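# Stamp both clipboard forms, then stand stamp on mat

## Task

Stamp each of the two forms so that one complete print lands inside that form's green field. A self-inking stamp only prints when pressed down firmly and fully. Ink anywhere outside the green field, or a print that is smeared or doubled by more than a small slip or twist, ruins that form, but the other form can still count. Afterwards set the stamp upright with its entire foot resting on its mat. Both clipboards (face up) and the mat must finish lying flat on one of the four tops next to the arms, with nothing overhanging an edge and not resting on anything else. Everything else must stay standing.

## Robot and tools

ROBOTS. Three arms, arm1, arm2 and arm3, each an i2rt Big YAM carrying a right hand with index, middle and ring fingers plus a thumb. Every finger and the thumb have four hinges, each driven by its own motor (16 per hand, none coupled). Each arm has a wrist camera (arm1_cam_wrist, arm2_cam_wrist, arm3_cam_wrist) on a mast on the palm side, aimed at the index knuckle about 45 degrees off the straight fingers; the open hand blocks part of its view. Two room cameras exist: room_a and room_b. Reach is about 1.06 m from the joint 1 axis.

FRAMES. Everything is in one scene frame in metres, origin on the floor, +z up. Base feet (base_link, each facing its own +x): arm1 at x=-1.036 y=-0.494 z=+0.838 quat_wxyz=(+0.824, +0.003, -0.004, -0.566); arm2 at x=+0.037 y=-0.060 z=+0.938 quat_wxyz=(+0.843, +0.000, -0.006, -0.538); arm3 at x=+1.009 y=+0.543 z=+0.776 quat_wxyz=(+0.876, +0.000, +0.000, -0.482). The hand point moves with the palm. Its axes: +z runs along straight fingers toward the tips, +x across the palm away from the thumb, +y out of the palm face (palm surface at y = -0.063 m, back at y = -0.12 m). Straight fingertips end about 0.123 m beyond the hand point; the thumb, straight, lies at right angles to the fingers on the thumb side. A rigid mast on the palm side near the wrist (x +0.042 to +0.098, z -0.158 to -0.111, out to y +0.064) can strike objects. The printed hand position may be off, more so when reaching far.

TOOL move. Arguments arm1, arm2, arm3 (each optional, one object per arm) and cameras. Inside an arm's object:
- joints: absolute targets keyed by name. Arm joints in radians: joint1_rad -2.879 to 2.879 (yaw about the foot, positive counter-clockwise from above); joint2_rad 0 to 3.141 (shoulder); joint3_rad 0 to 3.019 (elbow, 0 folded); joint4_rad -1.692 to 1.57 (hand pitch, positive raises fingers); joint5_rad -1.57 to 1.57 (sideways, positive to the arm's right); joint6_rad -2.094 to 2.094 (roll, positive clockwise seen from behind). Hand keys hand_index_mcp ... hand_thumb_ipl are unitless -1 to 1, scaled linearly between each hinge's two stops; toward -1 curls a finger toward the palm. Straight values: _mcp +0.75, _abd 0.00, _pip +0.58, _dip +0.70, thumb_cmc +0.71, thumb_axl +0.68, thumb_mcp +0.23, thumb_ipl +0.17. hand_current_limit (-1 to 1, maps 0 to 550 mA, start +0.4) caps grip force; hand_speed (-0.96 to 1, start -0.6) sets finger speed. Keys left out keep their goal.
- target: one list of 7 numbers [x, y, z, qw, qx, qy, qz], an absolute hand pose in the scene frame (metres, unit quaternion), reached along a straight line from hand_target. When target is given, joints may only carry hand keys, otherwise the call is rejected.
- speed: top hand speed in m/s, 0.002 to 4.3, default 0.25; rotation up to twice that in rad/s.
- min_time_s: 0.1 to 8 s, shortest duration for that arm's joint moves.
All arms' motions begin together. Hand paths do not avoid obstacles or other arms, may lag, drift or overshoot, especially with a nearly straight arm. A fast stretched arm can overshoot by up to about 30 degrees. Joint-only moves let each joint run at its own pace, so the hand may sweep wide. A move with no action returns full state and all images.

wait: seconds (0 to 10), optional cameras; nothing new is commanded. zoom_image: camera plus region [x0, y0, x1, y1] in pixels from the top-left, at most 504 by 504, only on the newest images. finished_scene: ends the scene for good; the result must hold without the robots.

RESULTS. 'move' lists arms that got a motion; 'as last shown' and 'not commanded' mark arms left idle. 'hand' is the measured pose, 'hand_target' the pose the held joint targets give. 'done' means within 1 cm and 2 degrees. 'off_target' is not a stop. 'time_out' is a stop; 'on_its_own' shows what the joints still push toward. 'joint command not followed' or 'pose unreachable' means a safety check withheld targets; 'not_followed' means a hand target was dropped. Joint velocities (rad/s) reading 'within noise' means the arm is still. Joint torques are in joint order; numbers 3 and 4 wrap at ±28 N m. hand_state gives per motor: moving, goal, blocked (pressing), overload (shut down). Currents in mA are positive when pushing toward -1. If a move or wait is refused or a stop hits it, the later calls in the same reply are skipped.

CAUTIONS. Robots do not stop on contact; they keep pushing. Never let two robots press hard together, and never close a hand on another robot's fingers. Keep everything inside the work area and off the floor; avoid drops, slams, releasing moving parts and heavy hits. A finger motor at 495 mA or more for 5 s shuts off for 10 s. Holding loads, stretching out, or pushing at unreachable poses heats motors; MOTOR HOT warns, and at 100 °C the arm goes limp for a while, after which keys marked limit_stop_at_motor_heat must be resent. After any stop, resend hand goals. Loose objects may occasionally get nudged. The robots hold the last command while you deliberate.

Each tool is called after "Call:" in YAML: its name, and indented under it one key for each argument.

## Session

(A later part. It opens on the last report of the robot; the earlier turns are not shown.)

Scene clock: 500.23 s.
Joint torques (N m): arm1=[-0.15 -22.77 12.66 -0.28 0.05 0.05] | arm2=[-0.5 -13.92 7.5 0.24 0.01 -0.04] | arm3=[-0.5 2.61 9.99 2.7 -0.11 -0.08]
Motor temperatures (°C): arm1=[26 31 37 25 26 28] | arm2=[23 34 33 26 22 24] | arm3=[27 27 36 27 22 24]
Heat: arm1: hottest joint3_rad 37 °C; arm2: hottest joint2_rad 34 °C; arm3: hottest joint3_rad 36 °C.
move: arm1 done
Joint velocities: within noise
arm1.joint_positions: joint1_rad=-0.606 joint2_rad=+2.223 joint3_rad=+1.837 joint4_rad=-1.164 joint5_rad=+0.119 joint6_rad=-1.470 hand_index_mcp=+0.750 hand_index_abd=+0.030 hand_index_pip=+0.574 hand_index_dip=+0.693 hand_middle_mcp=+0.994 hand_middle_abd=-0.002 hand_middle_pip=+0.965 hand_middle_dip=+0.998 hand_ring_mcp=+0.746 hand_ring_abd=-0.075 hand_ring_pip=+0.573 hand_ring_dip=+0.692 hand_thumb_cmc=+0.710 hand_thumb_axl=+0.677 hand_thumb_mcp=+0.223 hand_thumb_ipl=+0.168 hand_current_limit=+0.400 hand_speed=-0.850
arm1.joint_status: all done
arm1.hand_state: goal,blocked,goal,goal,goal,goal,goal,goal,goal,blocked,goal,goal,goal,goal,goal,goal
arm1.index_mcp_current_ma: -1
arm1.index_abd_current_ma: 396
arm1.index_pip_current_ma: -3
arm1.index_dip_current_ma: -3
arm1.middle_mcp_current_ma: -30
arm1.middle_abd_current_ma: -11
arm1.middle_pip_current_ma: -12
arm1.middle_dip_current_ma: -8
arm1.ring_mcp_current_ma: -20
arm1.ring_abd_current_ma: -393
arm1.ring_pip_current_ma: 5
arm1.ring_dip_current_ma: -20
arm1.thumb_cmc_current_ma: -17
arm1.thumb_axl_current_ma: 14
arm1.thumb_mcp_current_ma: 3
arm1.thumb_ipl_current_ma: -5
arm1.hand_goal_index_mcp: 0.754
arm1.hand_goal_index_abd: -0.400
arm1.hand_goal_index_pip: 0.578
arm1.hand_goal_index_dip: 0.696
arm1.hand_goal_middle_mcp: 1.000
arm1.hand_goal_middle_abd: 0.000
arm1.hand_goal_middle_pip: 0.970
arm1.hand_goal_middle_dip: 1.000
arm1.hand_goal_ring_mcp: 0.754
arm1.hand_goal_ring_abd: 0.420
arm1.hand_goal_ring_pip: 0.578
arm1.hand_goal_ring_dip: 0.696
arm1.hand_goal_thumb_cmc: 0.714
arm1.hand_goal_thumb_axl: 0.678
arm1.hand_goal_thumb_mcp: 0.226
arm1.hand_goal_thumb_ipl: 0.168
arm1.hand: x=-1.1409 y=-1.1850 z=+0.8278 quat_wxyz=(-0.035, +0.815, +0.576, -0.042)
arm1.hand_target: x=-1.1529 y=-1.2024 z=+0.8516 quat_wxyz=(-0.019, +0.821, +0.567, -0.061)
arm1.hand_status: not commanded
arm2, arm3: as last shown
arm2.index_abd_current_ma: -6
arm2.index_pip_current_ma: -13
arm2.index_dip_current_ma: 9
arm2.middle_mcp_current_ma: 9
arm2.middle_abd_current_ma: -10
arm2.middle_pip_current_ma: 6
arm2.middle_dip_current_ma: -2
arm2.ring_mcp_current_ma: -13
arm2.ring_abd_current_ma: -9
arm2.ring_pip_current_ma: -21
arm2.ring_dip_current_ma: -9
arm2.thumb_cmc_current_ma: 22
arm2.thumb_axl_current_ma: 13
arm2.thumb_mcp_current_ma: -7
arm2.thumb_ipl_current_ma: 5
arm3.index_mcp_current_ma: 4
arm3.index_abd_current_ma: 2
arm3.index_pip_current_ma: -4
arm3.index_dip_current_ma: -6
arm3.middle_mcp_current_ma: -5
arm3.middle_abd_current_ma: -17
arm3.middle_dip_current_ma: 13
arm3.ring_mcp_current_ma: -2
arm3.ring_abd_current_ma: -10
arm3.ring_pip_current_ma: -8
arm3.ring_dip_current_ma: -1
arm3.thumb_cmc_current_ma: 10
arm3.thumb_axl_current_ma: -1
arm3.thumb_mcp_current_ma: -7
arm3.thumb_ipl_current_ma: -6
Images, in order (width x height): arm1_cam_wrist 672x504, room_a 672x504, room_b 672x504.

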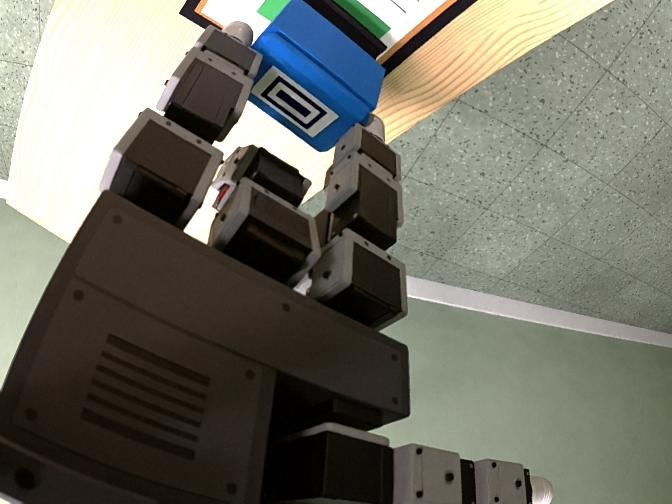

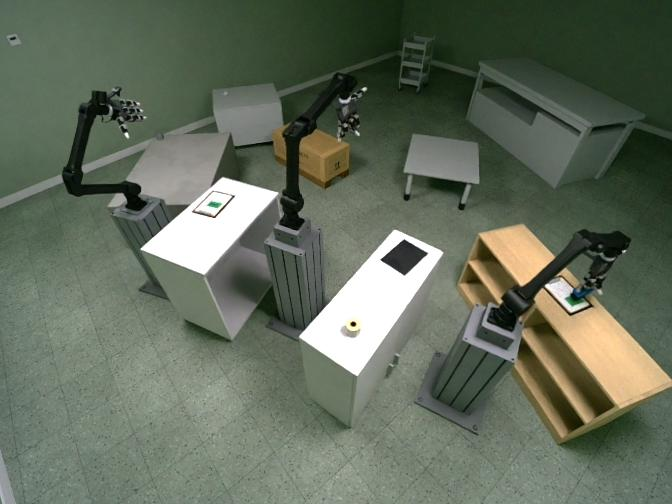

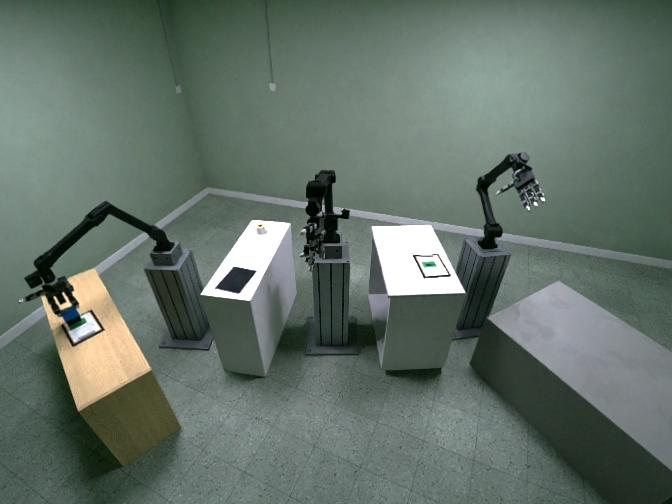

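Call:
move:
  arm1: {"joints": {"joint1_rad": -0.616, "joint2_rad": 2.221, "joint3_rad": 1.808, "joint4_rad": -1.144, "joint5_rad": 0.119, "joint6_rad": -1.462}, "min_time_s": 1.5}
  cameras: ["arm1_cam_wrist", "room_a", "room_b"]

Call:
zoom_image:
  camera: "arm1_cam_wrist"
  region: [200, 0, 480, 160]

Call:
zoom_image:
  camera: "room_b"
  region: [50, 290, 110, 345]

Call:
zoom_image:
  camera: "room_a"
  region: [545, 270, 605, 320]

Scene clock: 505.37 s.
Joint torques (N m): arm1=[-0.21 -22.3 8.72 0.36 0.05 0.03] | arm2=[-0.5 -13.92 7.5 0.23 0.02 -0.04] | arm3=[-0.38 2.67 9.77 2.69 -0.11 -0.1]
Motor temperatures (°C): arm1=[26 31 37 25 26 28] | arm2=[23 34 33 26 22 24] | arm3=[27 27 36 27 22 24]
Heat: arm1: hottest joint3_rad 37 °C; arm2: hottest joint2_rad 34 °C; arm3: hottest joint3_rad 36 °C.
move: arm1 done
Joint velocities: within noise
arm1.joint_positions: joint1_rad=-0.606 joint2_rad=+2.227 joint3_rad=+1.801 joint4_rad=-1.154 joint5_rad=+0.119 joint6_rad=-1.470 hand_index_mcp=+0.750 hand_index_abd=+0.030 hand_index_pip=+0.574 hand_index_dip=+0.693 hand_middle_mcp=+0.994 hand_middle_abd=-0.002 hand_middle_pip=+0.965 hand_middle_dip=+0.998 hand_ring_mcp=+0.746 hand_ring_abd=-0.075 hand_ring_pip=+0.573 hand_ring_dip=+0.692 hand_thumb_cmc=+0.710 hand_thumb_axl=+0.677 hand_thumb_mcp=+0.223 hand_thumb_ipl=+0.168 hand_current_limit=+0.400 hand_speed=-0.850
arm1.joint_status: all done
arm1.hand_state: goal,blocked,goal,goal,goal,goal,goal,goal,goal,blocked,goal,goal,goal,goal,goal,goal
arm1.index_mcp_current_ma: -7
arm1.index_abd_current_ma: 378
arm1.index_pip_current_ma: -12
arm1.index_dip_current_ma: -8
arm1.middle_mcp_current_ma: -19
arm1.middle_abd_current_ma: -13
arm1.middle_pip_current_ma: 14
arm1.middle_dip_current_ma: 5
arm1.ring_mcp_current_ma: -17
arm1.ring_abd_current_ma: -382
arm1.ring_pip_current_ma: -4
arm1.ring_dip_current_ma: -20
arm1.thumb_cmc_current_ma: -23
arm1.thumb_axl_current_ma: 2
arm1.thumb_mcp_current_ma: -19
arm1.thumb_ipl_current_ma: 6
arm1.hand_goal_index_mcp: 0.754
arm1.hand_goal_index_abd: -0.400
arm1.hand_goal_index_pip: 0.578
arm1.hand_goal_index_dip: 0.696
arm1.hand_goal_middle_mcp: 1.000
arm1.hand_goal_middle_abd: 0.000
arm1.hand_goal_middle_pip: 0.970
arm1.hand_goal_middle_dip: 1.000
arm1.hand_goal_ring_mcp: 0.754
arm1.hand_goal_ring_abd: 0.420
arm1.hand_goal_ring_pip: 0.578
arm1.hand_goal_ring_dip: 0.696
arm1.hand_goal_thumb_cmc: 0.714
arm1.hand_goal_thumb_axl: 0.678
arm1.hand_goal_thumb_mcp: 0.226
arm1.hand_goal_thumb_ipl: 0.168
arm1.hand: x=-1.1377 y=-1.1726 z=+0.8117 quat_wxyz=(-0.045, +0.815, +0.577, -0.031)
arm1.hand_target: x=-1.1466 y=-1.1781 z=+0.8184 quat_wxyz=(-0.038, +0.820, +0.569, -0.039)
arm1.hand_status: not commanded
arm2, arm3: as last shown
arm2.index_mcp_current_ma: 11
arm2.index_abd_current_ma: -14
arm2.index_pip_current_ma: -7
arm2.index_dip_current_ma: -6
arm2.middle_mcp_current_ma: 14
arm2.middle_abd_current_ma: 22
arm2.middle_pip_current_ma: -16
arm2.middle_dip_current_ma: 1
arm2.ring_mcp_current_ma: -4
arm2.ring_abd_current_ma: -2
arm2.ring_pip_current_ma: -16
arm2.ring_dip_current_ma: -17
arm2.thumb_cmc_current_ma: 13
arm2.thumb_axl_current_ma: 18
arm2.thumb_mcp_current_ma: -2
arm2.thumb_ipl_current_ma: 3
arm3.index_mcp_current_ma: -8
arm3.index_abd_current_ma: -6
arm3.index_pip_current_ma: 7
arm3.index_dip_current_ma: -11
arm3.middle_mcp_current_ma: -1
arm3.middle_abd_current_ma: 3
arm3.middle_pip_current_ma: -1
arm3.middle_dip_current_ma: 7
arm3.ring_mcp_current_ma: -4
arm3.ring_abd_current_ma: -8
arm3.ring_pip_current_ma: -10
arm3.ring_dip_current_ma: 14
arm3.thumb_cmc_current_ma: 1
arm3.thumb_axl_current_ma: 4
arm3.thumb_mcp_current_ma: -13
arm3.thumb_ipl_current_ma: -9
Images, in order (width x height): arm1_cam_wrist 672x504, room_a 672x504, room_b 672x504.

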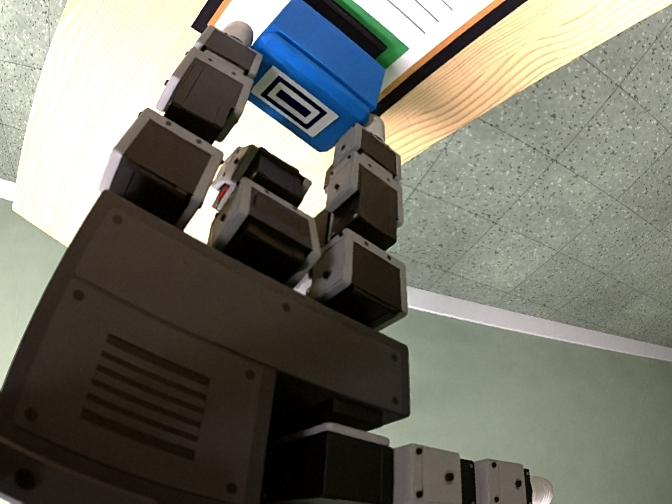

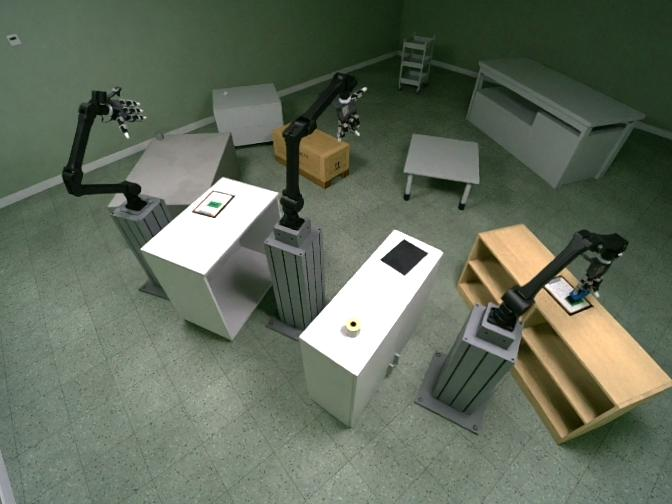

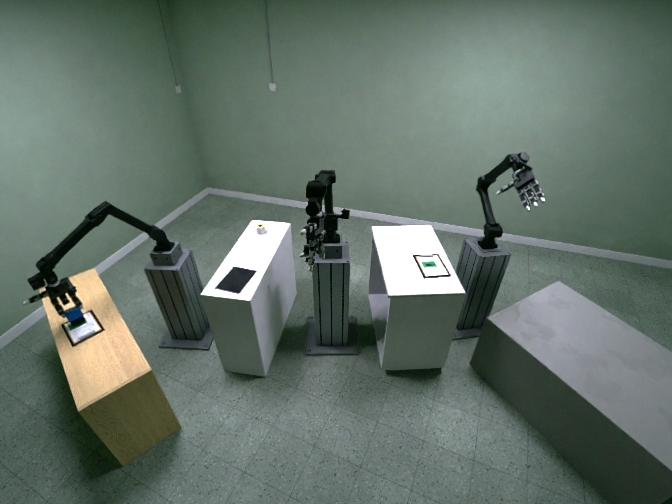

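Scaled by 1.800 from the camera's image (finer frame: 960x720).

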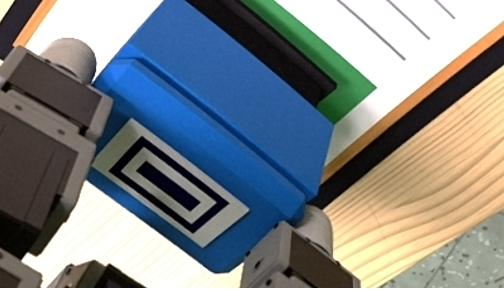

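Scaled by 8.400 from the camera's image (finer frame: 960x720).

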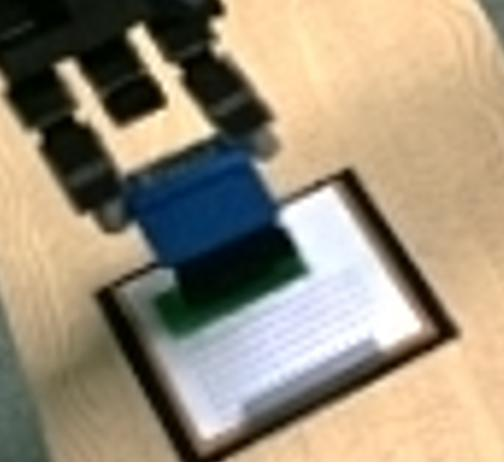

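Scaled by 8.400 from the camera's image (finer frame: 960x720).

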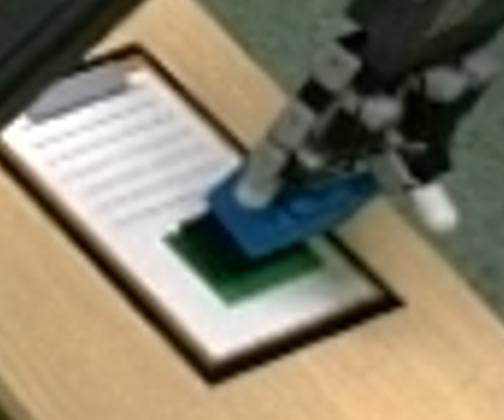

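Call:
move:
  arm1: {"joints": {"joint1_rad": -0.616, "joint2_rad": 2.234, "joint3_rad": 1.808, "joint4_rad": -1.131, "joint5_rad": 0.119, "joint6_rad": -1.462}, "min_time_s": 1}
  cameras: ["arm1_cam_wrist", "room_a", "room_b"]

Call:
zoom_image:
  camera: "arm1_cam_wrist"
  region: [200, 0, 480, 160]

Call:
zoom_image:
  camera: "room_b"
  region: [50, 290, 110, 345]

Scene clock: 509.37 s.
Joint torques (N m): arm1=[-0.15 -22.36 8.68 0.36 0.05 0.03] | arm2=[-0.5 -13.92 7.5 0.21 0.01 -0.04] | arm3=[-0.21 2.67 9.81 2.66 -0.08 -0.1]
Motor temperatures (°C): arm1=[26 31 37 25 26 28] | arm2=[23 34 33 26 22 24] | arm3=[27 27 36 27 22 24]
Heat: arm1: hottest joint3_rad 37 °C; arm2: hottest joint2_rad 34 °C; arm3: hottest joint3_rad 36 °C.
move: arm1 done
Joint velocities: within noise
arm1.joint_positions: joint1_rad=-0.606 joint2_rad=+2.239 joint3_rad=+1.801 joint4_rad=-1.141 joint5_rad=+0.119 joint6_rad=-1.470 hand_index_mcp=+0.750 hand_index_abd=+0.030 hand_index_pip=+0.574 hand_index_dip=+0.693 hand_middle_mcp=+0.994 hand_middle_abd=-0.002 hand_middle_pip=+0.965 hand_middle_dip=+0.998 hand_ring_mcp=+0.746 hand_ring_abd=-0.075 hand_ring_pip=+0.573 hand_ring_dip=+0.692 hand_thumb_cmc=+0.710 hand_thumb_axl=+0.677 hand_thumb_mcp=+0.223 hand_thumb_ipl=+0.168 hand_current_limit=+0.400 hand_speed=-0.850
arm1.joint_status: all done
arm1.hand_state: goal,blocked,goal,goal,goal,goal,goal,goal,goal,blocked,goal,goal,goal,goal,goal,goal
arm1.index_mcp_current_ma: -6
arm1.index_abd_current_ma: 384
arm1.index_pip_current_ma: -7
arm1.index_dip_current_ma: -3
arm1.middle_mcp_current_ma: -19
arm1.middle_abd_current_ma: 3
arm1.middle_pip_current_ma: -10
arm1.middle_dip_current_ma: -17
arm1.ring_mcp_current_ma: -3
arm1.ring_abd_current_ma: -386
arm1.ring_pip_current_ma: -13
arm1.ring_dip_current_ma: -9
arm1.thumb_cmc_current_ma: -7
arm1.thumb_axl_current_ma: 7
arm1.thumb_mcp_current_ma: -1
arm1.thumb_ipl_current_ma: 3
arm1.hand_goal_index_mcp: 0.754
arm1.hand_goal_index_abd: -0.400
arm1.hand_goal_index_pip: 0.578
arm1.hand_goal_index_dip: 0.696
arm1.hand_goal_middle_mcp: 1.000
arm1.hand_goal_middle_abd: 0.000
arm1.hand_goal_middle_pip: 0.970
arm1.hand_goal_middle_dip: 1.000
arm1.hand_goal_ring_mcp: 0.754
arm1.hand_goal_ring_abd: 0.420
arm1.hand_goal_ring_pip: 0.578
arm1.hand_goal_ring_dip: 0.696
arm1.hand_goal_thumb_cmc: 0.714
arm1.hand_goal_thumb_axl: 0.678
arm1.hand_goal_thumb_mcp: 0.226
arm1.hand_goal_thumb_ipl: 0.168
arm1.hand: x=-1.1380 y=-1.1740 z=+0.8042 quat_wxyz=(-0.045, +0.815, +0.577, -0.031)
arm1.hand_target: x=-1.1469 y=-1.1795 z=+0.8103 quat_wxyz=(-0.038, +0.821, +0.569, -0.040)
arm1.hand_status: not commanded
arm2.joint_positions: joint1_rad=-0.095 joint2_rad=+1.708 joint3_rad=+2.007 joint4_rad=-1.591 joint5_rad=+0.007 joint6_rad=-1.299 hand_index_mcp=+0.745 hand_index_abd=+0.321 hand_index_pip=+0.573 hand_index_dip=+0.690 hand_middle_mcp=+0.988 hand_middle_abd=-0.009 hand_middle_pip=+0.961 hand_middle_dip=+0.996 hand_ring_mcp=+0.744 hand_ring_abd=-0.402 hand_ring_pip=+0.574 hand_ring_dip=+0.691 hand_thumb_cmc=+0.721 hand_thumb_axl=+0.677 hand_thumb_mcp=+0.219 hand_thumb_ipl=+0.168 hand_current_limit=+0.400 hand_speed=-0.800
arm2.joint_status: not commanded
arm2.hand_state: goal,goal,goal,goal,goal,goal,goal,goal,goal,goal,goal,goal,goal,goal,goal,goal
arm2.index_mcp_current_ma: 7
arm2.index_abd_current_ma: -17
arm2.index_pip_current_ma: -10
arm2.index_dip_current_ma: 0
arm2.middle_mcp_current_ma: -1
arm2.middle_abd_current_ma: 8
arm2.middle_pip_current_ma: 3
arm2.middle_dip_current_ma: -12
arm2.ring_mcp_current_ma: -16
arm2.ring_abd_current_ma: -7
arm2.ring_pip_current_ma: -17
arm2.ring_dip_current_ma: -3
arm2.thumb_cmc_current_ma: 18
arm2.thumb_axl_current_ma: -2
arm2.thumb_mcp_current_ma: 9
arm2.thumb_ipl_current_ma: 0
arm2.hand_goal_index_mcp: 0.754
arm2.hand_goal_index_abd: 0.340
arm2.hand_goal_index_pip: 0.578
arm2.hand_goal_index_dip: 0.696
arm2.hand_goal_middle_mcp: 1.000
arm2.hand_goal_middle_abd: 0.000
arm2.hand_goal_middle_pip: 0.970
arm2.hand_goal_middle_dip: 1.000
arm2.hand_goal_ring_mcp: 0.754
arm2.hand_goal_ring_abd: -0.420
arm2.hand_goal_ring_pip: 0.578
arm2.hand_goal_ring_dip: 0.696
arm2.hand_goal_thumb_cmc: 0.714
arm2.hand_goal_thumb_axl: 0.678
arm2.hand_goal_thumb_mcp: 0.226
arm2.hand_goal_thumb_ipl: 0.168
arm2.hand: x=+0.3087 y=-0.6153 z=+1.3267 quat_wxyz=(+0.128, +0.676, +0.722, -0.066)
arm2.hand_target: x=+0.3041 y=-0.6123 z=+1.3268 quat_wxyz=(+0.124, +0.679, +0.720, -0.065)
arm2.hand_status: not commanded
arm3: as last shown
arm3.index_mcp_current_ma: 13
arm3.index_abd_current_ma: 1
arm3.index_pip_current_ma: 1
arm3.index_dip_current_ma: 6
arm3.middle_mcp_current_ma: -10
arm3.middle_abd_current_ma: -8
arm3.middle_pip_current_ma: 2
arm3.middle_dip_current_ma: 12
arm3.ring_mcp_current_ma: -9
arm3.ring_abd_current_ma: 3
arm3.ring_pip_current_ma: -12
arm3.ring_dip_current_ma: 16
arm3.thumb_cmc_current_ma: 2
arm3.thumb_axl_current_ma: 6
arm3.thumb_mcp_current_ma: -15
arm3.thumb_ipl_current_ma: -14
Images, in order (width x height): arm1_cam_wrist 672x504, room_a 672x504, room_b 672x504.

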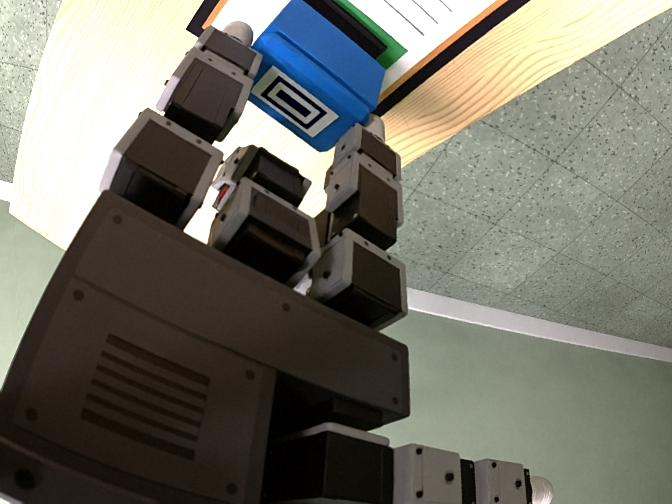

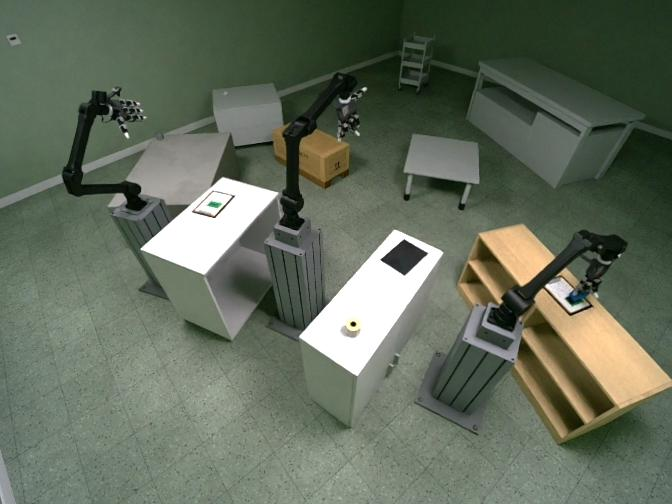

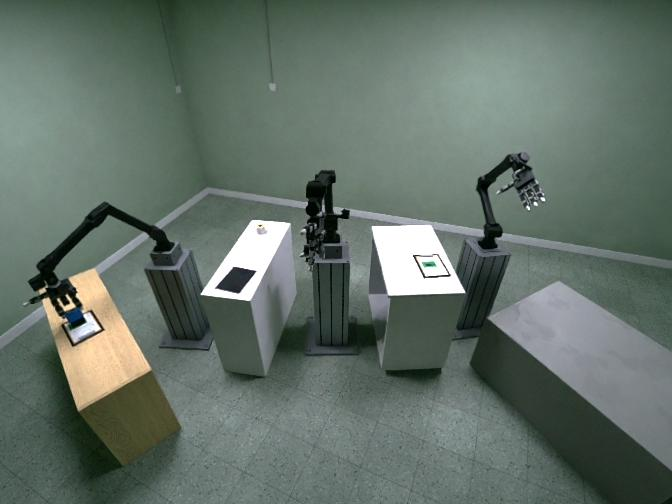

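Scaled by 1.800 from the camera's image (finer frame: 960x720).

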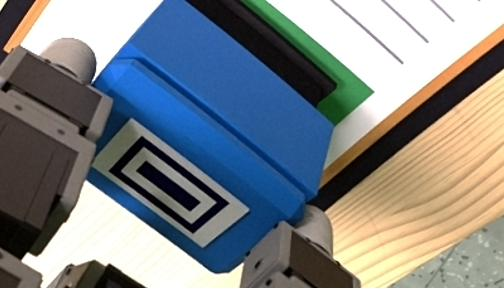

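Scaled by 8.400 from the camera's image (finer frame: 960x720).

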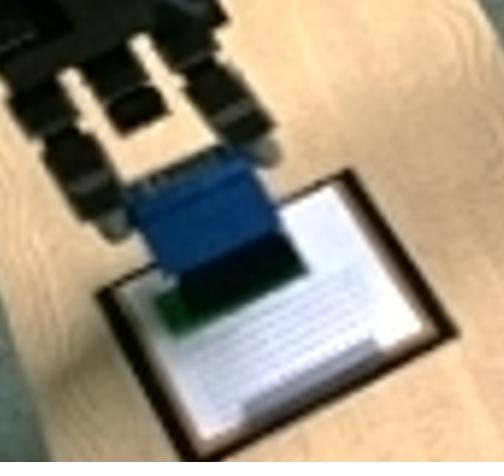

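Call:
move:
  arm1: {"joints": {"joint1_rad": -0.616, "joint2_rad": 2.242, "joint3_rad": 1.808, "joint4_rad": -1.123, "joint5_rad": 0.119, "joint6_rad": -1.462}, "min_time_s": 1}
  cameras: ["arm1_cam_wrist", "room_b"]

Call:
zoom_image:
  camera: "arm1_cam_wrist"
  region: [200, 0, 480, 160]

Call:
zoom_image:
  camera: "room_b"
  region: [50, 290, 110, 345]

Scene clock: 511.00 s.
Joint torques (N m): arm1=[-0.15 -22.42 8.65 0.38 0.05 0.03] | arm2=[-0.5 -13.92 7.5 0.23 0.01 -0.04] | arm3=[-0.26 2.9 9.91 2.73 -0.09 -0.11]
Motor temperatures (°C): arm1=[26 31 37 25 26 28] | arm2=[23 34 33 26 22 24] | arm3=[27 27 36 27 22 24]
Heat: arm1: hottest joint3_rad 37 °C; arm2: hottest joint2_rad 34 °C; arm3: hottest joint3_rad 36 °C.
move: arm1 done
Joint velocities: within noise
arm1.joint_positions: joint1_rad=-0.606 joint2_rad=+2.246 joint3_rad=+1.801 joint4_rad=-1.133 joint5_rad=+0.119 joint6_rad=-1.470 hand_index_mcp=+0.750 hand_index_abd=+0.030 hand_index_pip=+0.574 hand_index_dip=+0.693 hand_middle_mcp=+0.994 hand_middle_abd=-0.002 hand_middle_pip=+0.965 hand_middle_dip=+0.998 hand_ring_mcp=+0.746 hand_ring_abd=-0.075 hand_ring_pip=+0.573 hand_ring_dip=+0.692 hand_thumb_cmc=+0.710 hand_thumb_axl=+0.677 hand_thumb_mcp=+0.223 hand_thumb_ipl=+0.168 hand_current_limit=+0.400 hand_speed=-0.850
arm1.joint_status: all done
arm1.hand_state: goal,blocked,goal,goal,goal,goal,goal,goal,goal,blocked,goal,goal,goal,goal,goal,goal
arm1.index_mcp_current_ma: -26
arm1.index_abd_current_ma: 394
arm1.index_pip_current_ma: 12
arm1.index_dip_current_ma: -4
arm1.middle_mcp_current_ma: -28
arm1.middle_abd_current_ma: -3
arm1.middle_pip_current_ma: 16
arm1.middle_dip_current_ma: -11
arm1.ring_mcp_current_ma: 0
arm1.ring_abd_current_ma: -376
arm1.ring_pip_current_ma: -6
arm1.ring_dip_current_ma: 21
arm1.thumb_cmc_current_ma: 1
arm1.thumb_axl_current_ma: 0
arm1.thumb_mcp_current_ma: -5
arm1.thumb_ipl_current_ma: -12
arm1.hand_goal_index_mcp: 0.754
arm1.hand_goal_index_abd: -0.400
arm1.hand_goal_index_pip: 0.578
arm1.hand_goal_index_dip: 0.696
arm1.hand_goal_middle_mcp: 1.000
arm1.hand_goal_middle_abd: 0.000
arm1.hand_goal_middle_pip: 0.970
arm1.hand_goal_middle_dip: 1.000
arm1.hand_goal_ring_mcp: 0.754
arm1.hand_goal_ring_abd: 0.420
arm1.hand_goal_ring_pip: 0.578
arm1.hand_goal_ring_dip: 0.696
arm1.hand_goal_thumb_cmc: 0.714
arm1.hand_goal_thumb_axl: 0.678
arm1.hand_goal_thumb_mcp: 0.226
arm1.hand_goal_thumb_ipl: 0.168
arm1.hand: x=-1.1382 y=-1.1748 z=+0.7994 quat_wxyz=(-0.044, +0.815, +0.577, -0.032)
arm1.hand_target: x=-1.1470 y=-1.1803 z=+0.8051 quat_wxyz=(-0.038, +0.820, +0.569, -0.040)
arm1.hand_status: not commanded
arm2, arm3: as last shown
arm2.index_mcp_current_ma: -10
arm2.index_abd_current_ma: -4
arm2.index_pip_current_ma: -32
arm2.index_dip_current_ma: 9
arm2.middle_mcp_current_ma: 6
arm2.middle_abd_current_ma: -1
arm2.middle_pip_current_ma: -1
arm2.middle_dip_current_ma: -13
arm2.ring_mcp_current_ma: -18
arm2.ring_abd_current_ma: 9
arm2.ring_pip_current_ma: 2
arm2.ring_dip_current_ma: -10
arm2.thumb_cmc_current_ma: 2
arm2.thumb_axl_current_ma: 2
arm2.thumb_mcp_current_ma: 1
arm2.thumb_ipl_current_ma: 14
arm3.index_mcp_current_ma: 18
arm3.index_abd_current_ma: 12
arm3.index_pip_current_ma: -7
arm3.index_dip_current_ma: -7
arm3.middle_mcp_current_ma: 6
arm3.middle_abd_current_ma: 2
arm3.middle_pip_current_ma: 3
arm3.middle_dip_current_ma: 3
arm3.ring_mcp_current_ma: -4
arm3.ring_abd_current_ma: -7
arm3.ring_pip_current_ma: -10
arm3.ring_dip_current_ma: 0
arm3.thumb_cmc_current_ma: 11
arm3.thumb_axl_current_ma: 5
arm3.thumb_mcp_current_ma: 2
arm3.thumb_ipl_current_ma: -17
Images, in order (width x height): arm1_cam_wrist 672x504, room_b 672x504.

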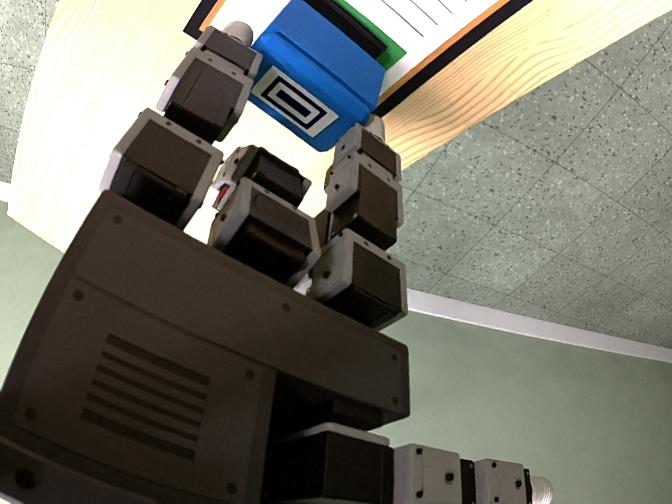

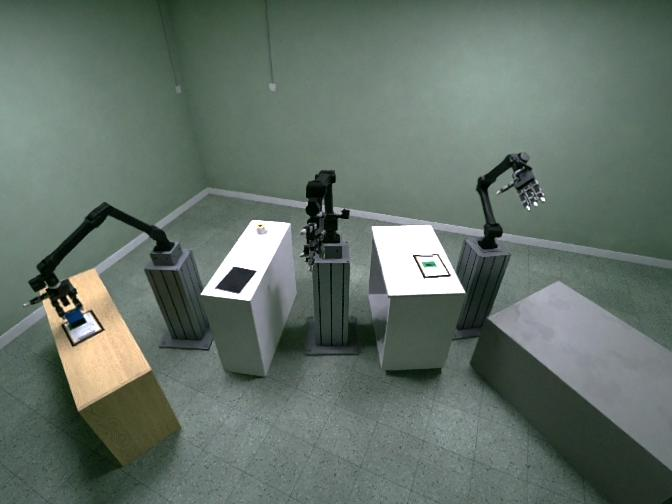

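Scaled by 1.800 from the camera's image (finer frame: 960x720).

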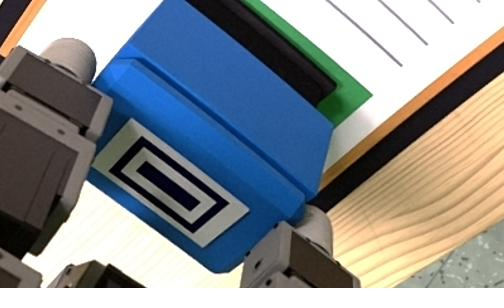

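Scaled by 8.400 from the camera's image (finer frame: 960x720).

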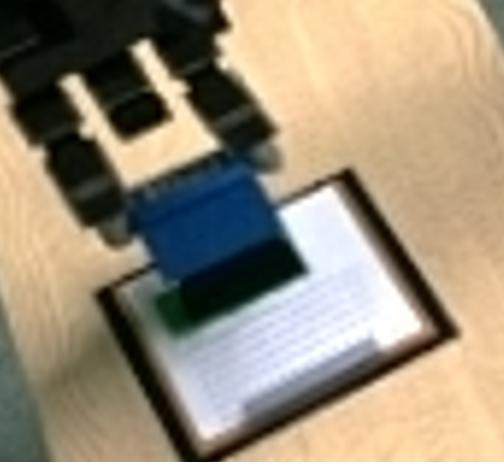

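Call:
move:
  cameras: ["arm1_cam_wrist","room_a","room_b"]

Call:
zoom_image:
  camera: "room_b"
  region: [50, 290, 110, 345]

Call:
zoom_image:
  camera: "room_a"
  region: [545, 270, 605, 320]

Call:
zoom_image:
  camera: "arm1_cam_wrist"
  region: [200, 0, 440, 200]

Scene clock: 513.33 s.
Joint torques (N m): arm1=[-0.21 -22.42 8.66 0.38 0.05 0.03] | arm2=[-0.5 -13.98 7.51 0.23 0.01 -0.04] | arm3=[0.21 2.73 9.99 2.81 -0.1 -0.08]
Motor temperatures (°C): arm1=[26 31 37 25 26 28] | arm2=[23 34 33 26 22 24] | arm3=[27 27 36 27 22 24]
Heat: arm1: hottest joint3_rad 37 °C; arm2: hottest joint2_rad 34 °C; arm3: hottest joint3_rad 36 °C.
Joint velocities: within noise
arm1.joint_positions: joint1_rad=-0.606 joint2_rad=+2.246 joint3_rad=+1.801 joint4_rad=-1.133 joint5_rad=+0.119 joint6_rad=-1.470 hand_index_mcp=+0.750 hand_index_abd=+0.030 hand_index_pip=+0.574 hand_index_dip=+0.693 hand_middle_mcp=+0.994 hand_middle_abd=-0.002 hand_middle_pip=+0.965 hand_middle_dip=+0.998 hand_ring_mcp=+0.746 hand_ring_abd=-0.075 hand_ring_pip=+0.573 hand_ring_dip=+0.692 hand_thumb_cmc=+0.710 hand_thumb_axl=+0.677 hand_thumb_mcp=+0.223 hand_thumb_ipl=+0.168 hand_current_limit=+0.400 hand_speed=-0.850
arm1.joint_status: all done
arm1.hand_state: goal,blocked,goal,goal,goal,goal,goal,goal,goal,blocked,goal,goal,goal,goal,goal,goal
arm1.index_mcp_current_ma: -21
arm1.index_abd_current_ma: 372
arm1.index_pip_current_ma: -16
arm1.index_dip_current_ma: -30
arm1.middle_mcp_current_ma: -11
arm1.middle_abd_current_ma: -17
arm1.middle_pip_current_ma: 4
arm1.middle_dip_current_ma: 2
arm1.ring_mcp_current_ma: -15
arm1.ring_abd_current_ma: -400
arm1.ring_pip_current_ma: -15
arm1.ring_dip_current_ma: 9
arm1.thumb_cmc_current_ma: -7
arm1.thumb_axl_current_ma: 5
arm1.thumb_mcp_current_ma: 11
arm1.thumb_ipl_current_ma: -7
arm1.hand_goal_index_mcp: 0.754
arm1.hand_goal_index_abd: -0.400
arm1.hand_goal_index_pip: 0.578
arm1.hand_goal_index_dip: 0.696
arm1.hand_goal_middle_mcp: 1.000
arm1.hand_goal_middle_abd: 0.000
arm1.hand_goal_middle_pip: 0.970
arm1.hand_goal_middle_dip: 1.000
arm1.hand_goal_ring_mcp: 0.754
arm1.hand_goal_ring_abd: 0.420
arm1.hand_goal_ring_pip: 0.578
arm1.hand_goal_ring_dip: 0.696
arm1.hand_goal_thumb_cmc: 0.714
arm1.hand_goal_thumb_axl: 0.678
arm1.hand_goal_thumb_mcp: 0.226
arm1.hand_goal_thumb_ipl: 0.168
arm1.hand: x=-1.1382 y=-1.1748 z=+0.7994 quat_wxyz=(-0.044, +0.815, +0.577, -0.032) (m; scene frame)
arm1.hand_target: x=-1.1470 y=-1.1803 z=+0.8051 quat_wxyz=(-0.038, +0.820, +0.569, -0.040) (m; scene frame)
arm1.hand_status: not commanded
arm2.joint_positions: joint1_rad=-0.095 joint2_rad=+1.708 joint3_rad=+2.007 joint4_rad=-1.591 joint5_rad=+0.007 joint6_rad=-1.299 hand_index_mcp=+0.745 hand_index_abd=+0.321 hand_index_pip=+0.573 hand_index_dip=+0.690 hand_middle_mcp=+0.988 hand_middle_abd=-0.009 hand_middle_pip=+0.961 hand_middle_dip=+0.996 hand_ring_mcp=+0.744 hand_ring_abd=-0.402 hand_ring_pip=+0.574 hand_ring_dip=+0.691 hand_thumb_cmc=+0.721 hand_thumb_axl=+0.677 hand_thumb_mcp=+0.219 hand_thumb_ipl=+0.168 hand_current_limit=+0.400 hand_speed=-0.800
arm2.joint_status: not commanded
arm2.hand_state: goal,goal,goal,goal,goal,goal,goal,goal,goal,goal,goal,goal,goal,goal,goal,goal
arm2.index_mcp_current_ma: 10
arm2.index_abd_current_ma: -30
arm2.index_pip_current_ma: 11
arm2.index_dip_current_ma: 5
arm2.middle_mcp_current_ma: -25
arm2.middle_abd_current_ma: -13
arm2.middle_pip_current_ma: 11
arm2.middle_dip_current_ma: -15
arm2.ring_mcp_current_ma: -11
arm2.ring_abd_current_ma: -7
arm2.ring_pip_current_ma: 4
arm2.ring_dip_current_ma: -6
arm2.thumb_cmc_current_ma: 29
arm2.thumb_axl_current_ma: -6
arm2.thumb_mcp_current_ma: 6
arm2.thumb_ipl_current_ma: 5
arm2.hand_goal_index_mcp: 0.754
arm2.hand_goal_index_abd: 0.340
arm2.hand_goal_index_pip: 0.578
arm2.hand_goal_index_dip: 0.696
arm2.hand_goal_middle_mcp: 1.000
arm2.hand_goal_middle_abd: 0.000
arm2.hand_goal_middle_pip: 0.970
arm2.hand_goal_middle_dip: 1.000
arm2.hand_goal_ring_mcp: 0.754
arm2.hand_goal_ring_abd: -0.420
arm2.hand_goal_ring_pip: 0.578
arm2.hand_goal_ring_dip: 0.696
arm2.hand_goal_thumb_cmc: 0.714
arm2.hand_goal_thumb_axl: 0.678
arm2.hand_goal_thumb_mcp: 0.226
arm2.hand_goal_thumb_ipl: 0.168
arm2.hand: x=+0.3087 y=-0.6153 z=+1.3267 quat_wxyz=(+0.128, +0.676, +0.722, -0.066) (m; scene frame)
arm2.hand_target: x=+0.3041 y=-0.6123 z=+1.3268 quat_wxyz=(+0.124, +0.679, +0.720, -0.065) (m; scene frame)
arm2.hand_status: not commanded
arm3.joint_positions: joint1_rad=-0.091 joint2_rad=+0.578 joint3_rad=+1.342 joint4_rad=-1.238 joint5_rad=-0.091 joint6_rad=+0.998 hand_index_mcp=+0.757 hand_index_abd=+0.000 hand_index_pip=+0.577 hand_index_dip=+0.696 hand_middle_mcp=+0.757 hand_middle_abd=+0.001 hand_middle_pip=+0.577 hand_middle_dip=+0.696 hand_ring_mcp=+0.757 hand_ring_abd=+0.001 hand_ring_pip=+0.577 hand_ring_dip=+0.696 hand_thumb_cmc=+0.717 hand_thumb_axl=+0.677 hand_thumb_mcp=+0.226 hand_thumb_ipl=+0.168 hand_current_limit=+0.400 hand_speed=-0.600
arm3.joint_status: not commanded
arm3.hand_state: goal,goal,goal,goal,goal,goal,goal,goal,goal,goal,goal,goal,goal,goal,goal,goal
arm3.index_mcp_current_ma: 5
arm3.index_abd_current_ma: 21
arm3.index_pip_current_ma: -9
arm3.index_dip_current_ma: -6
arm3.middle_mcp_current_ma: -5
arm3.middle_abd_current_ma: -12
arm3.middle_pip_current_ma: 2
arm3.middle_dip_current_ma: 13
arm3.ring_mcp_current_ma: -5
arm3.ring_abd_current_ma: 5
arm3.ring_pip_current_ma: -3
arm3.ring_dip_current_ma: 0
arm3.thumb_cmc_current_ma: 20
arm3.thumb_axl_current_ma: 2
arm3.thumb_mcp_current_ma: -3
arm3.thumb_ipl_current_ma: -4
arm3.hand_goal_index_mcp: 0.754
arm3.hand_goal_index_abd: 0.000
arm3.hand_goal_index_pip: 0.576
arm3.hand_goal_index_dip: 0.696
arm3.hand_goal_middle_mcp: 0.754
arm3.hand_goal_middle_abd: 0.000
arm3.hand_goal_middle_pip: 0.576
arm3.hand_goal_middle_dip: 0.696
arm3.hand_goal_ring_mcp: 0.754
arm3.hand_goal_ring_abd: 0.000
arm3.hand_goal_ring_pip: 0.576
arm3.hand_goal_ring_dip: 0.696
arm3.hand_goal_thumb_cmc: 0.714
arm3.hand_goal_thumb_axl: 0.678
arm3.hand_goal_thumb_mcp: 0.226
arm3.hand_goal_thumb_ipl: 0.168
arm3.hand: x=+1.0652 y=+0.2841 z=+1.3427 quat_wxyz=(+0.359, +0.830, -0.197, +0.379) (m; scene frame)
arm3.hand_target: x=+1.0637 y=+0.2869 z=+1.3560 quat_wxyz=(+0.369, +0.822, -0.195, +0.387) (m; scene frame)
arm3.hand_status: not commanded
pictures: arm1_cam_wrist, room_a, room_b
Images, in order (width x height): arm1_cam_wrist 672x504, room_a 672x504, room_b 672x504.

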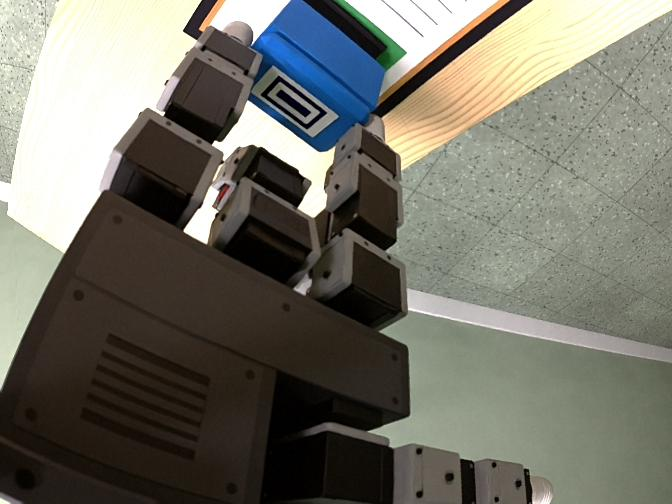

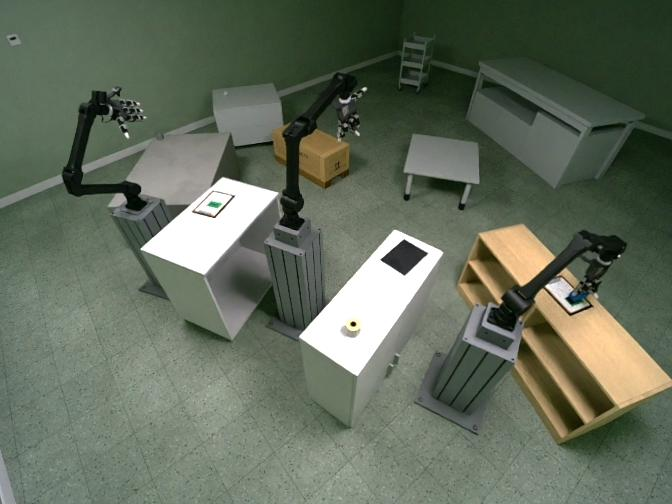

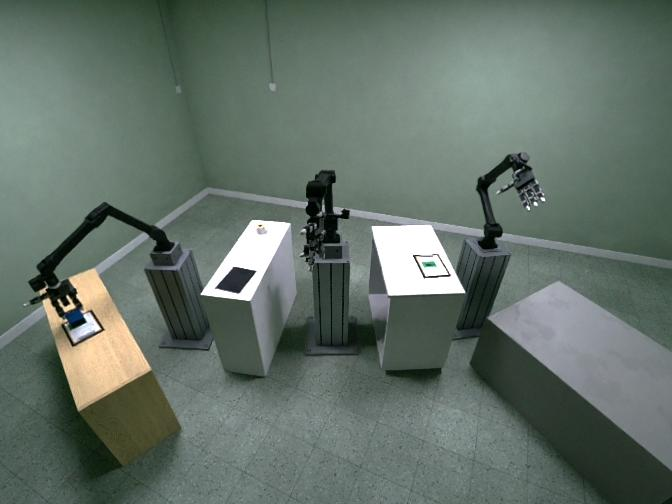

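Scaled by 8.400 from the camera's image (finer frame: 960x720).

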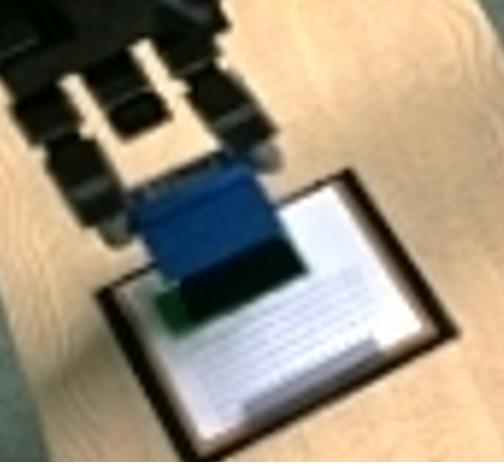

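Scaled by 8.400 from the camera's image (finer frame: 960x720).

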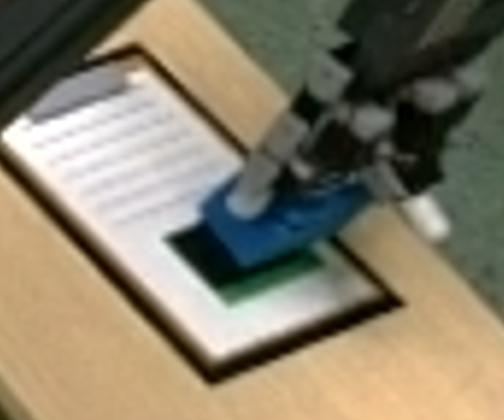

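Scaled by 2.100 from the camera's image (finer frame: 960x720).

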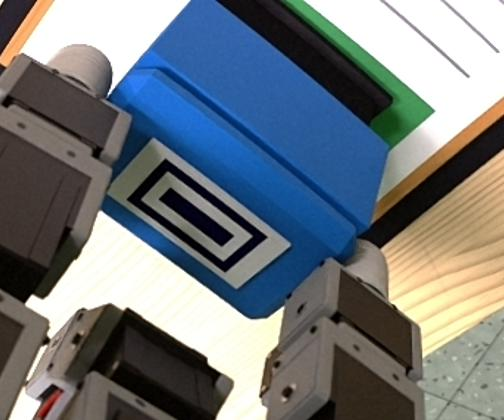

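Call:
move:
  arm1: {"joints":{"joint1_rad":-0.616,"joint2_rad":2.251,"joint3_rad":1.808,"joint4_rad":-1.114,"joint5_rad":0.119,"joint6_rad":-1.462},"min_time_s":1.0}
  cameras: ["arm1_cam_wrist","room_b","room_a"]

Call:
zoom_image:
  camera: "room_b"
  region: [50, 290, 110, 345]

Call:
zoom_image:
  camera: "arm1_cam_wrist"
  region: [200, 0, 440, 200]

Scene clock: 515.20 s.
Joint torques (N m): arm1=[-0.21 -21.77 8.66 0.68 0.05 0.03] | arm2=[-0.5 -13.92 7.5 0.24 0.01 -0.04] | arm3=[-0.62 2.32 9.84 2.8 -0.09 -0.1]
Motor temperatures (°C): arm1=[26 31 37 25 26 28] | arm2=[23 34 33 26 22 24] | arm3=[27 27 36 27 22 24]
Heat: arm1: hottest joint3_rad 37 °C; arm2: hottest joint2_rad 34 °C; arm3: hottest joint3_rad 36 °C.
move: arm1 done
Joint velocities: within noise
arm1.joint_positions: joint1_rad=-0.606 joint2_rad=+2.247 joint3_rad=+1.801 joint4_rad=-1.132 joint5_rad=+0.119 joint6_rad=-1.470 hand_index_mcp=+0.750 hand_index_abd=+0.030 hand_index_pip=+0.574 hand_index_dip=+0.693 hand_middle_mcp=+0.994 hand_middle_abd=-0.002 hand_middle_pip=+0.965 hand_middle_dip=+0.998 hand_ring_mcp=+0.746 hand_ring_abd=-0.075 hand_ring_pip=+0.572 hand_ring_dip=+0.692 hand_thumb_cmc=+0.710 hand_thumb_axl=+0.677 hand_thumb_mcp=+0.223 hand_thumb_ipl=+0.168 hand_current_limit=+0.400 hand_speed=-0.850
arm1.joint_status: all done
arm1.hand_state: goal,blocked,goal,goal,goal,goal,goal,goal,goal,blocked,goal,goal,goal,goal,goal,goal
arm1.index_mcp_current_ma: -28
arm1.index_abd_current_ma: 389
arm1.index_pip_current_ma: 10
arm1.index_dip_current_ma: -21
arm1.middle_mcp_current_ma: 2
arm1.middle_abd_current_ma: -18
arm1.middle_pip_current_ma: 10
arm1.middle_dip_current_ma: -3
arm1.ring_mcp_current_ma: -14
arm1.ring_abd_current_ma: -390
arm1.ring_pip_current_ma: -4
arm1.ring_dip_current_ma: 4
arm1.thumb_cmc_current_ma: 2
arm1.thumb_axl_current_ma: 17
arm1.thumb_mcp_current_ma: -1
arm1.thumb_ipl_current_ma: 15
arm1.hand_goal_index_mcp: 0.754
arm1.hand_goal_index_abd: -0.400
arm1.hand_goal_index_pip: 0.578
arm1.hand_goal_index_dip: 0.696
arm1.hand_goal_middle_mcp: 1.000
arm1.hand_goal_middle_abd: 0.000
arm1.hand_goal_middle_pip: 0.970
arm1.hand_goal_middle_dip: 1.000
arm1.hand_goal_ring_mcp: 0.754
arm1.hand_goal_ring_abd: 0.420
arm1.hand_goal_ring_pip: 0.578
arm1.hand_goal_ring_dip: 0.696
arm1.hand_goal_thumb_cmc: 0.714
arm1.hand_goal_thumb_axl: 0.678
arm1.hand_goal_thumb_mcp: 0.226
arm1.hand_goal_thumb_ipl: 0.168
arm1.hand: x=-1.1382 y=-1.1750 z=+0.7989 quat_wxyz=(-0.044, +0.815, +0.577, -0.032)
arm1.hand_target: x=-1.1471 y=-1.1810 z=+0.7994 quat_wxyz=(-0.038, +0.820, +0.569, -0.040)
arm1.hand_status: not commanded
arm2, arm3: as last shown
arm2.index_mcp_current_ma: -4
arm2.index_abd_current_ma: 5
arm2.index_pip_current_ma: -11
arm2.index_dip_current_ma: -5
arm2.middle_mcp_current_ma: -12
arm2.middle_abd_current_ma: -6
arm2.middle_pip_current_ma: -4
arm2.middle_dip_current_ma: -21
arm2.ring_mcp_current_ma: -22
arm2.ring_pip_current_ma: -16
arm2.ring_dip_current_ma: -15
arm2.thumb_cmc_current_ma: 4
arm2.thumb_axl_current_ma: -9
arm2.thumb_mcp_current_ma: 12
arm2.thumb_ipl_current_ma: 9
arm3.index_mcp_current_ma: 8
arm3.index_abd_current_ma: 12
arm3.index_pip_current_ma: -3
arm3.index_dip_current_ma: -16
arm3.middle_mcp_current_ma: -1
arm3.middle_abd_current_ma: -8
arm3.middle_pip_current_ma: 12
arm3.middle_dip_current_ma: 15
arm3.ring_mcp_current_ma: 2
arm3.ring_abd_current_ma: -10
arm3.ring_pip_current_ma: -5
arm3.ring_dip_current_ma: -5
arm3.thumb_cmc_current_ma: 3
arm3.thumb_axl_current_ma: 31
arm3.thumb_mcp_current_ma: -11
arm3.thumb_ipl_current_ma: 1
pictures: arm1_cam_wrist, room_a, room_b
Images, in order (width x height): arm1_cam_wrist 672x504, room_a 672x504, room_b 672x504.

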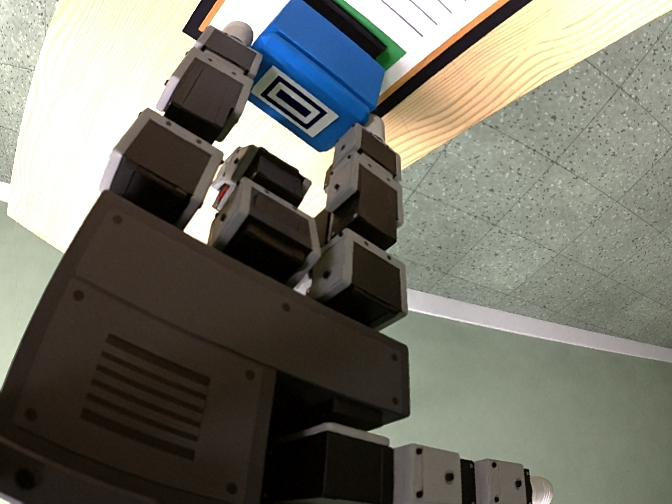

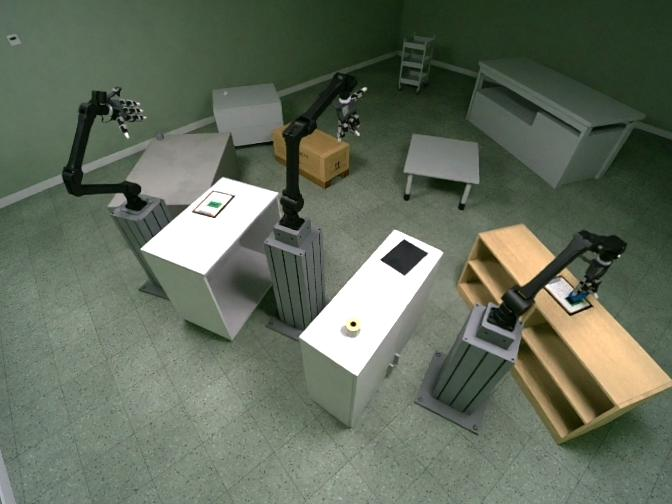

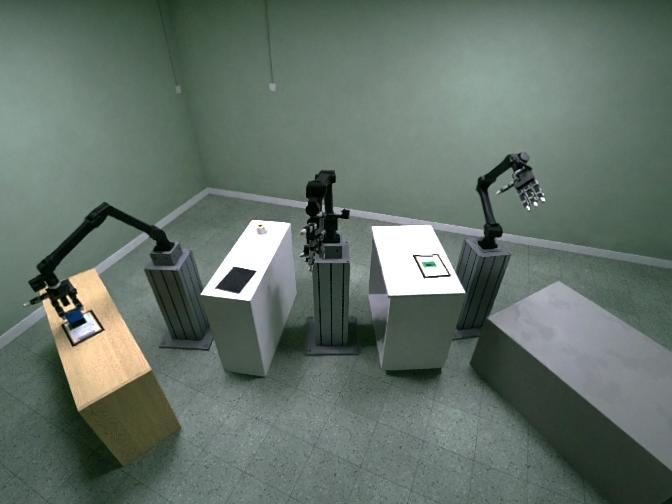

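Scaled by 8.400 from the camera's image (finer frame: 960x720).

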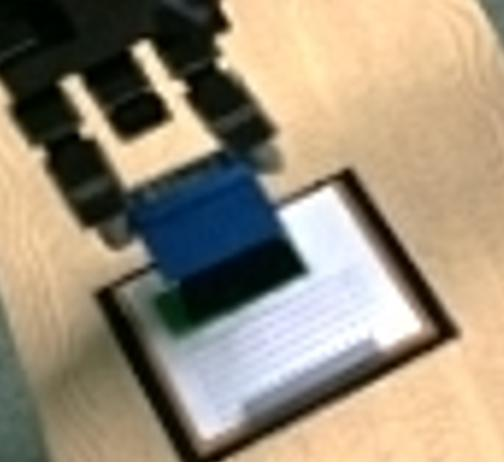

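Scaled by 2.100 from the camera's image (finer frame: 960x720).

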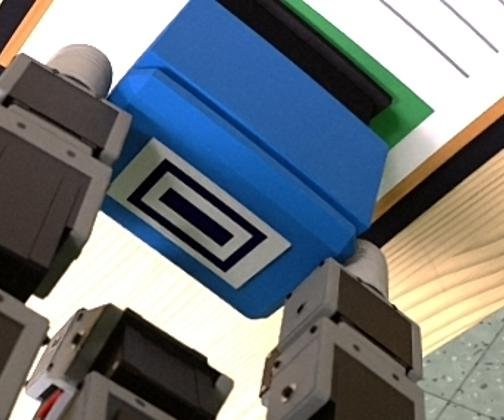

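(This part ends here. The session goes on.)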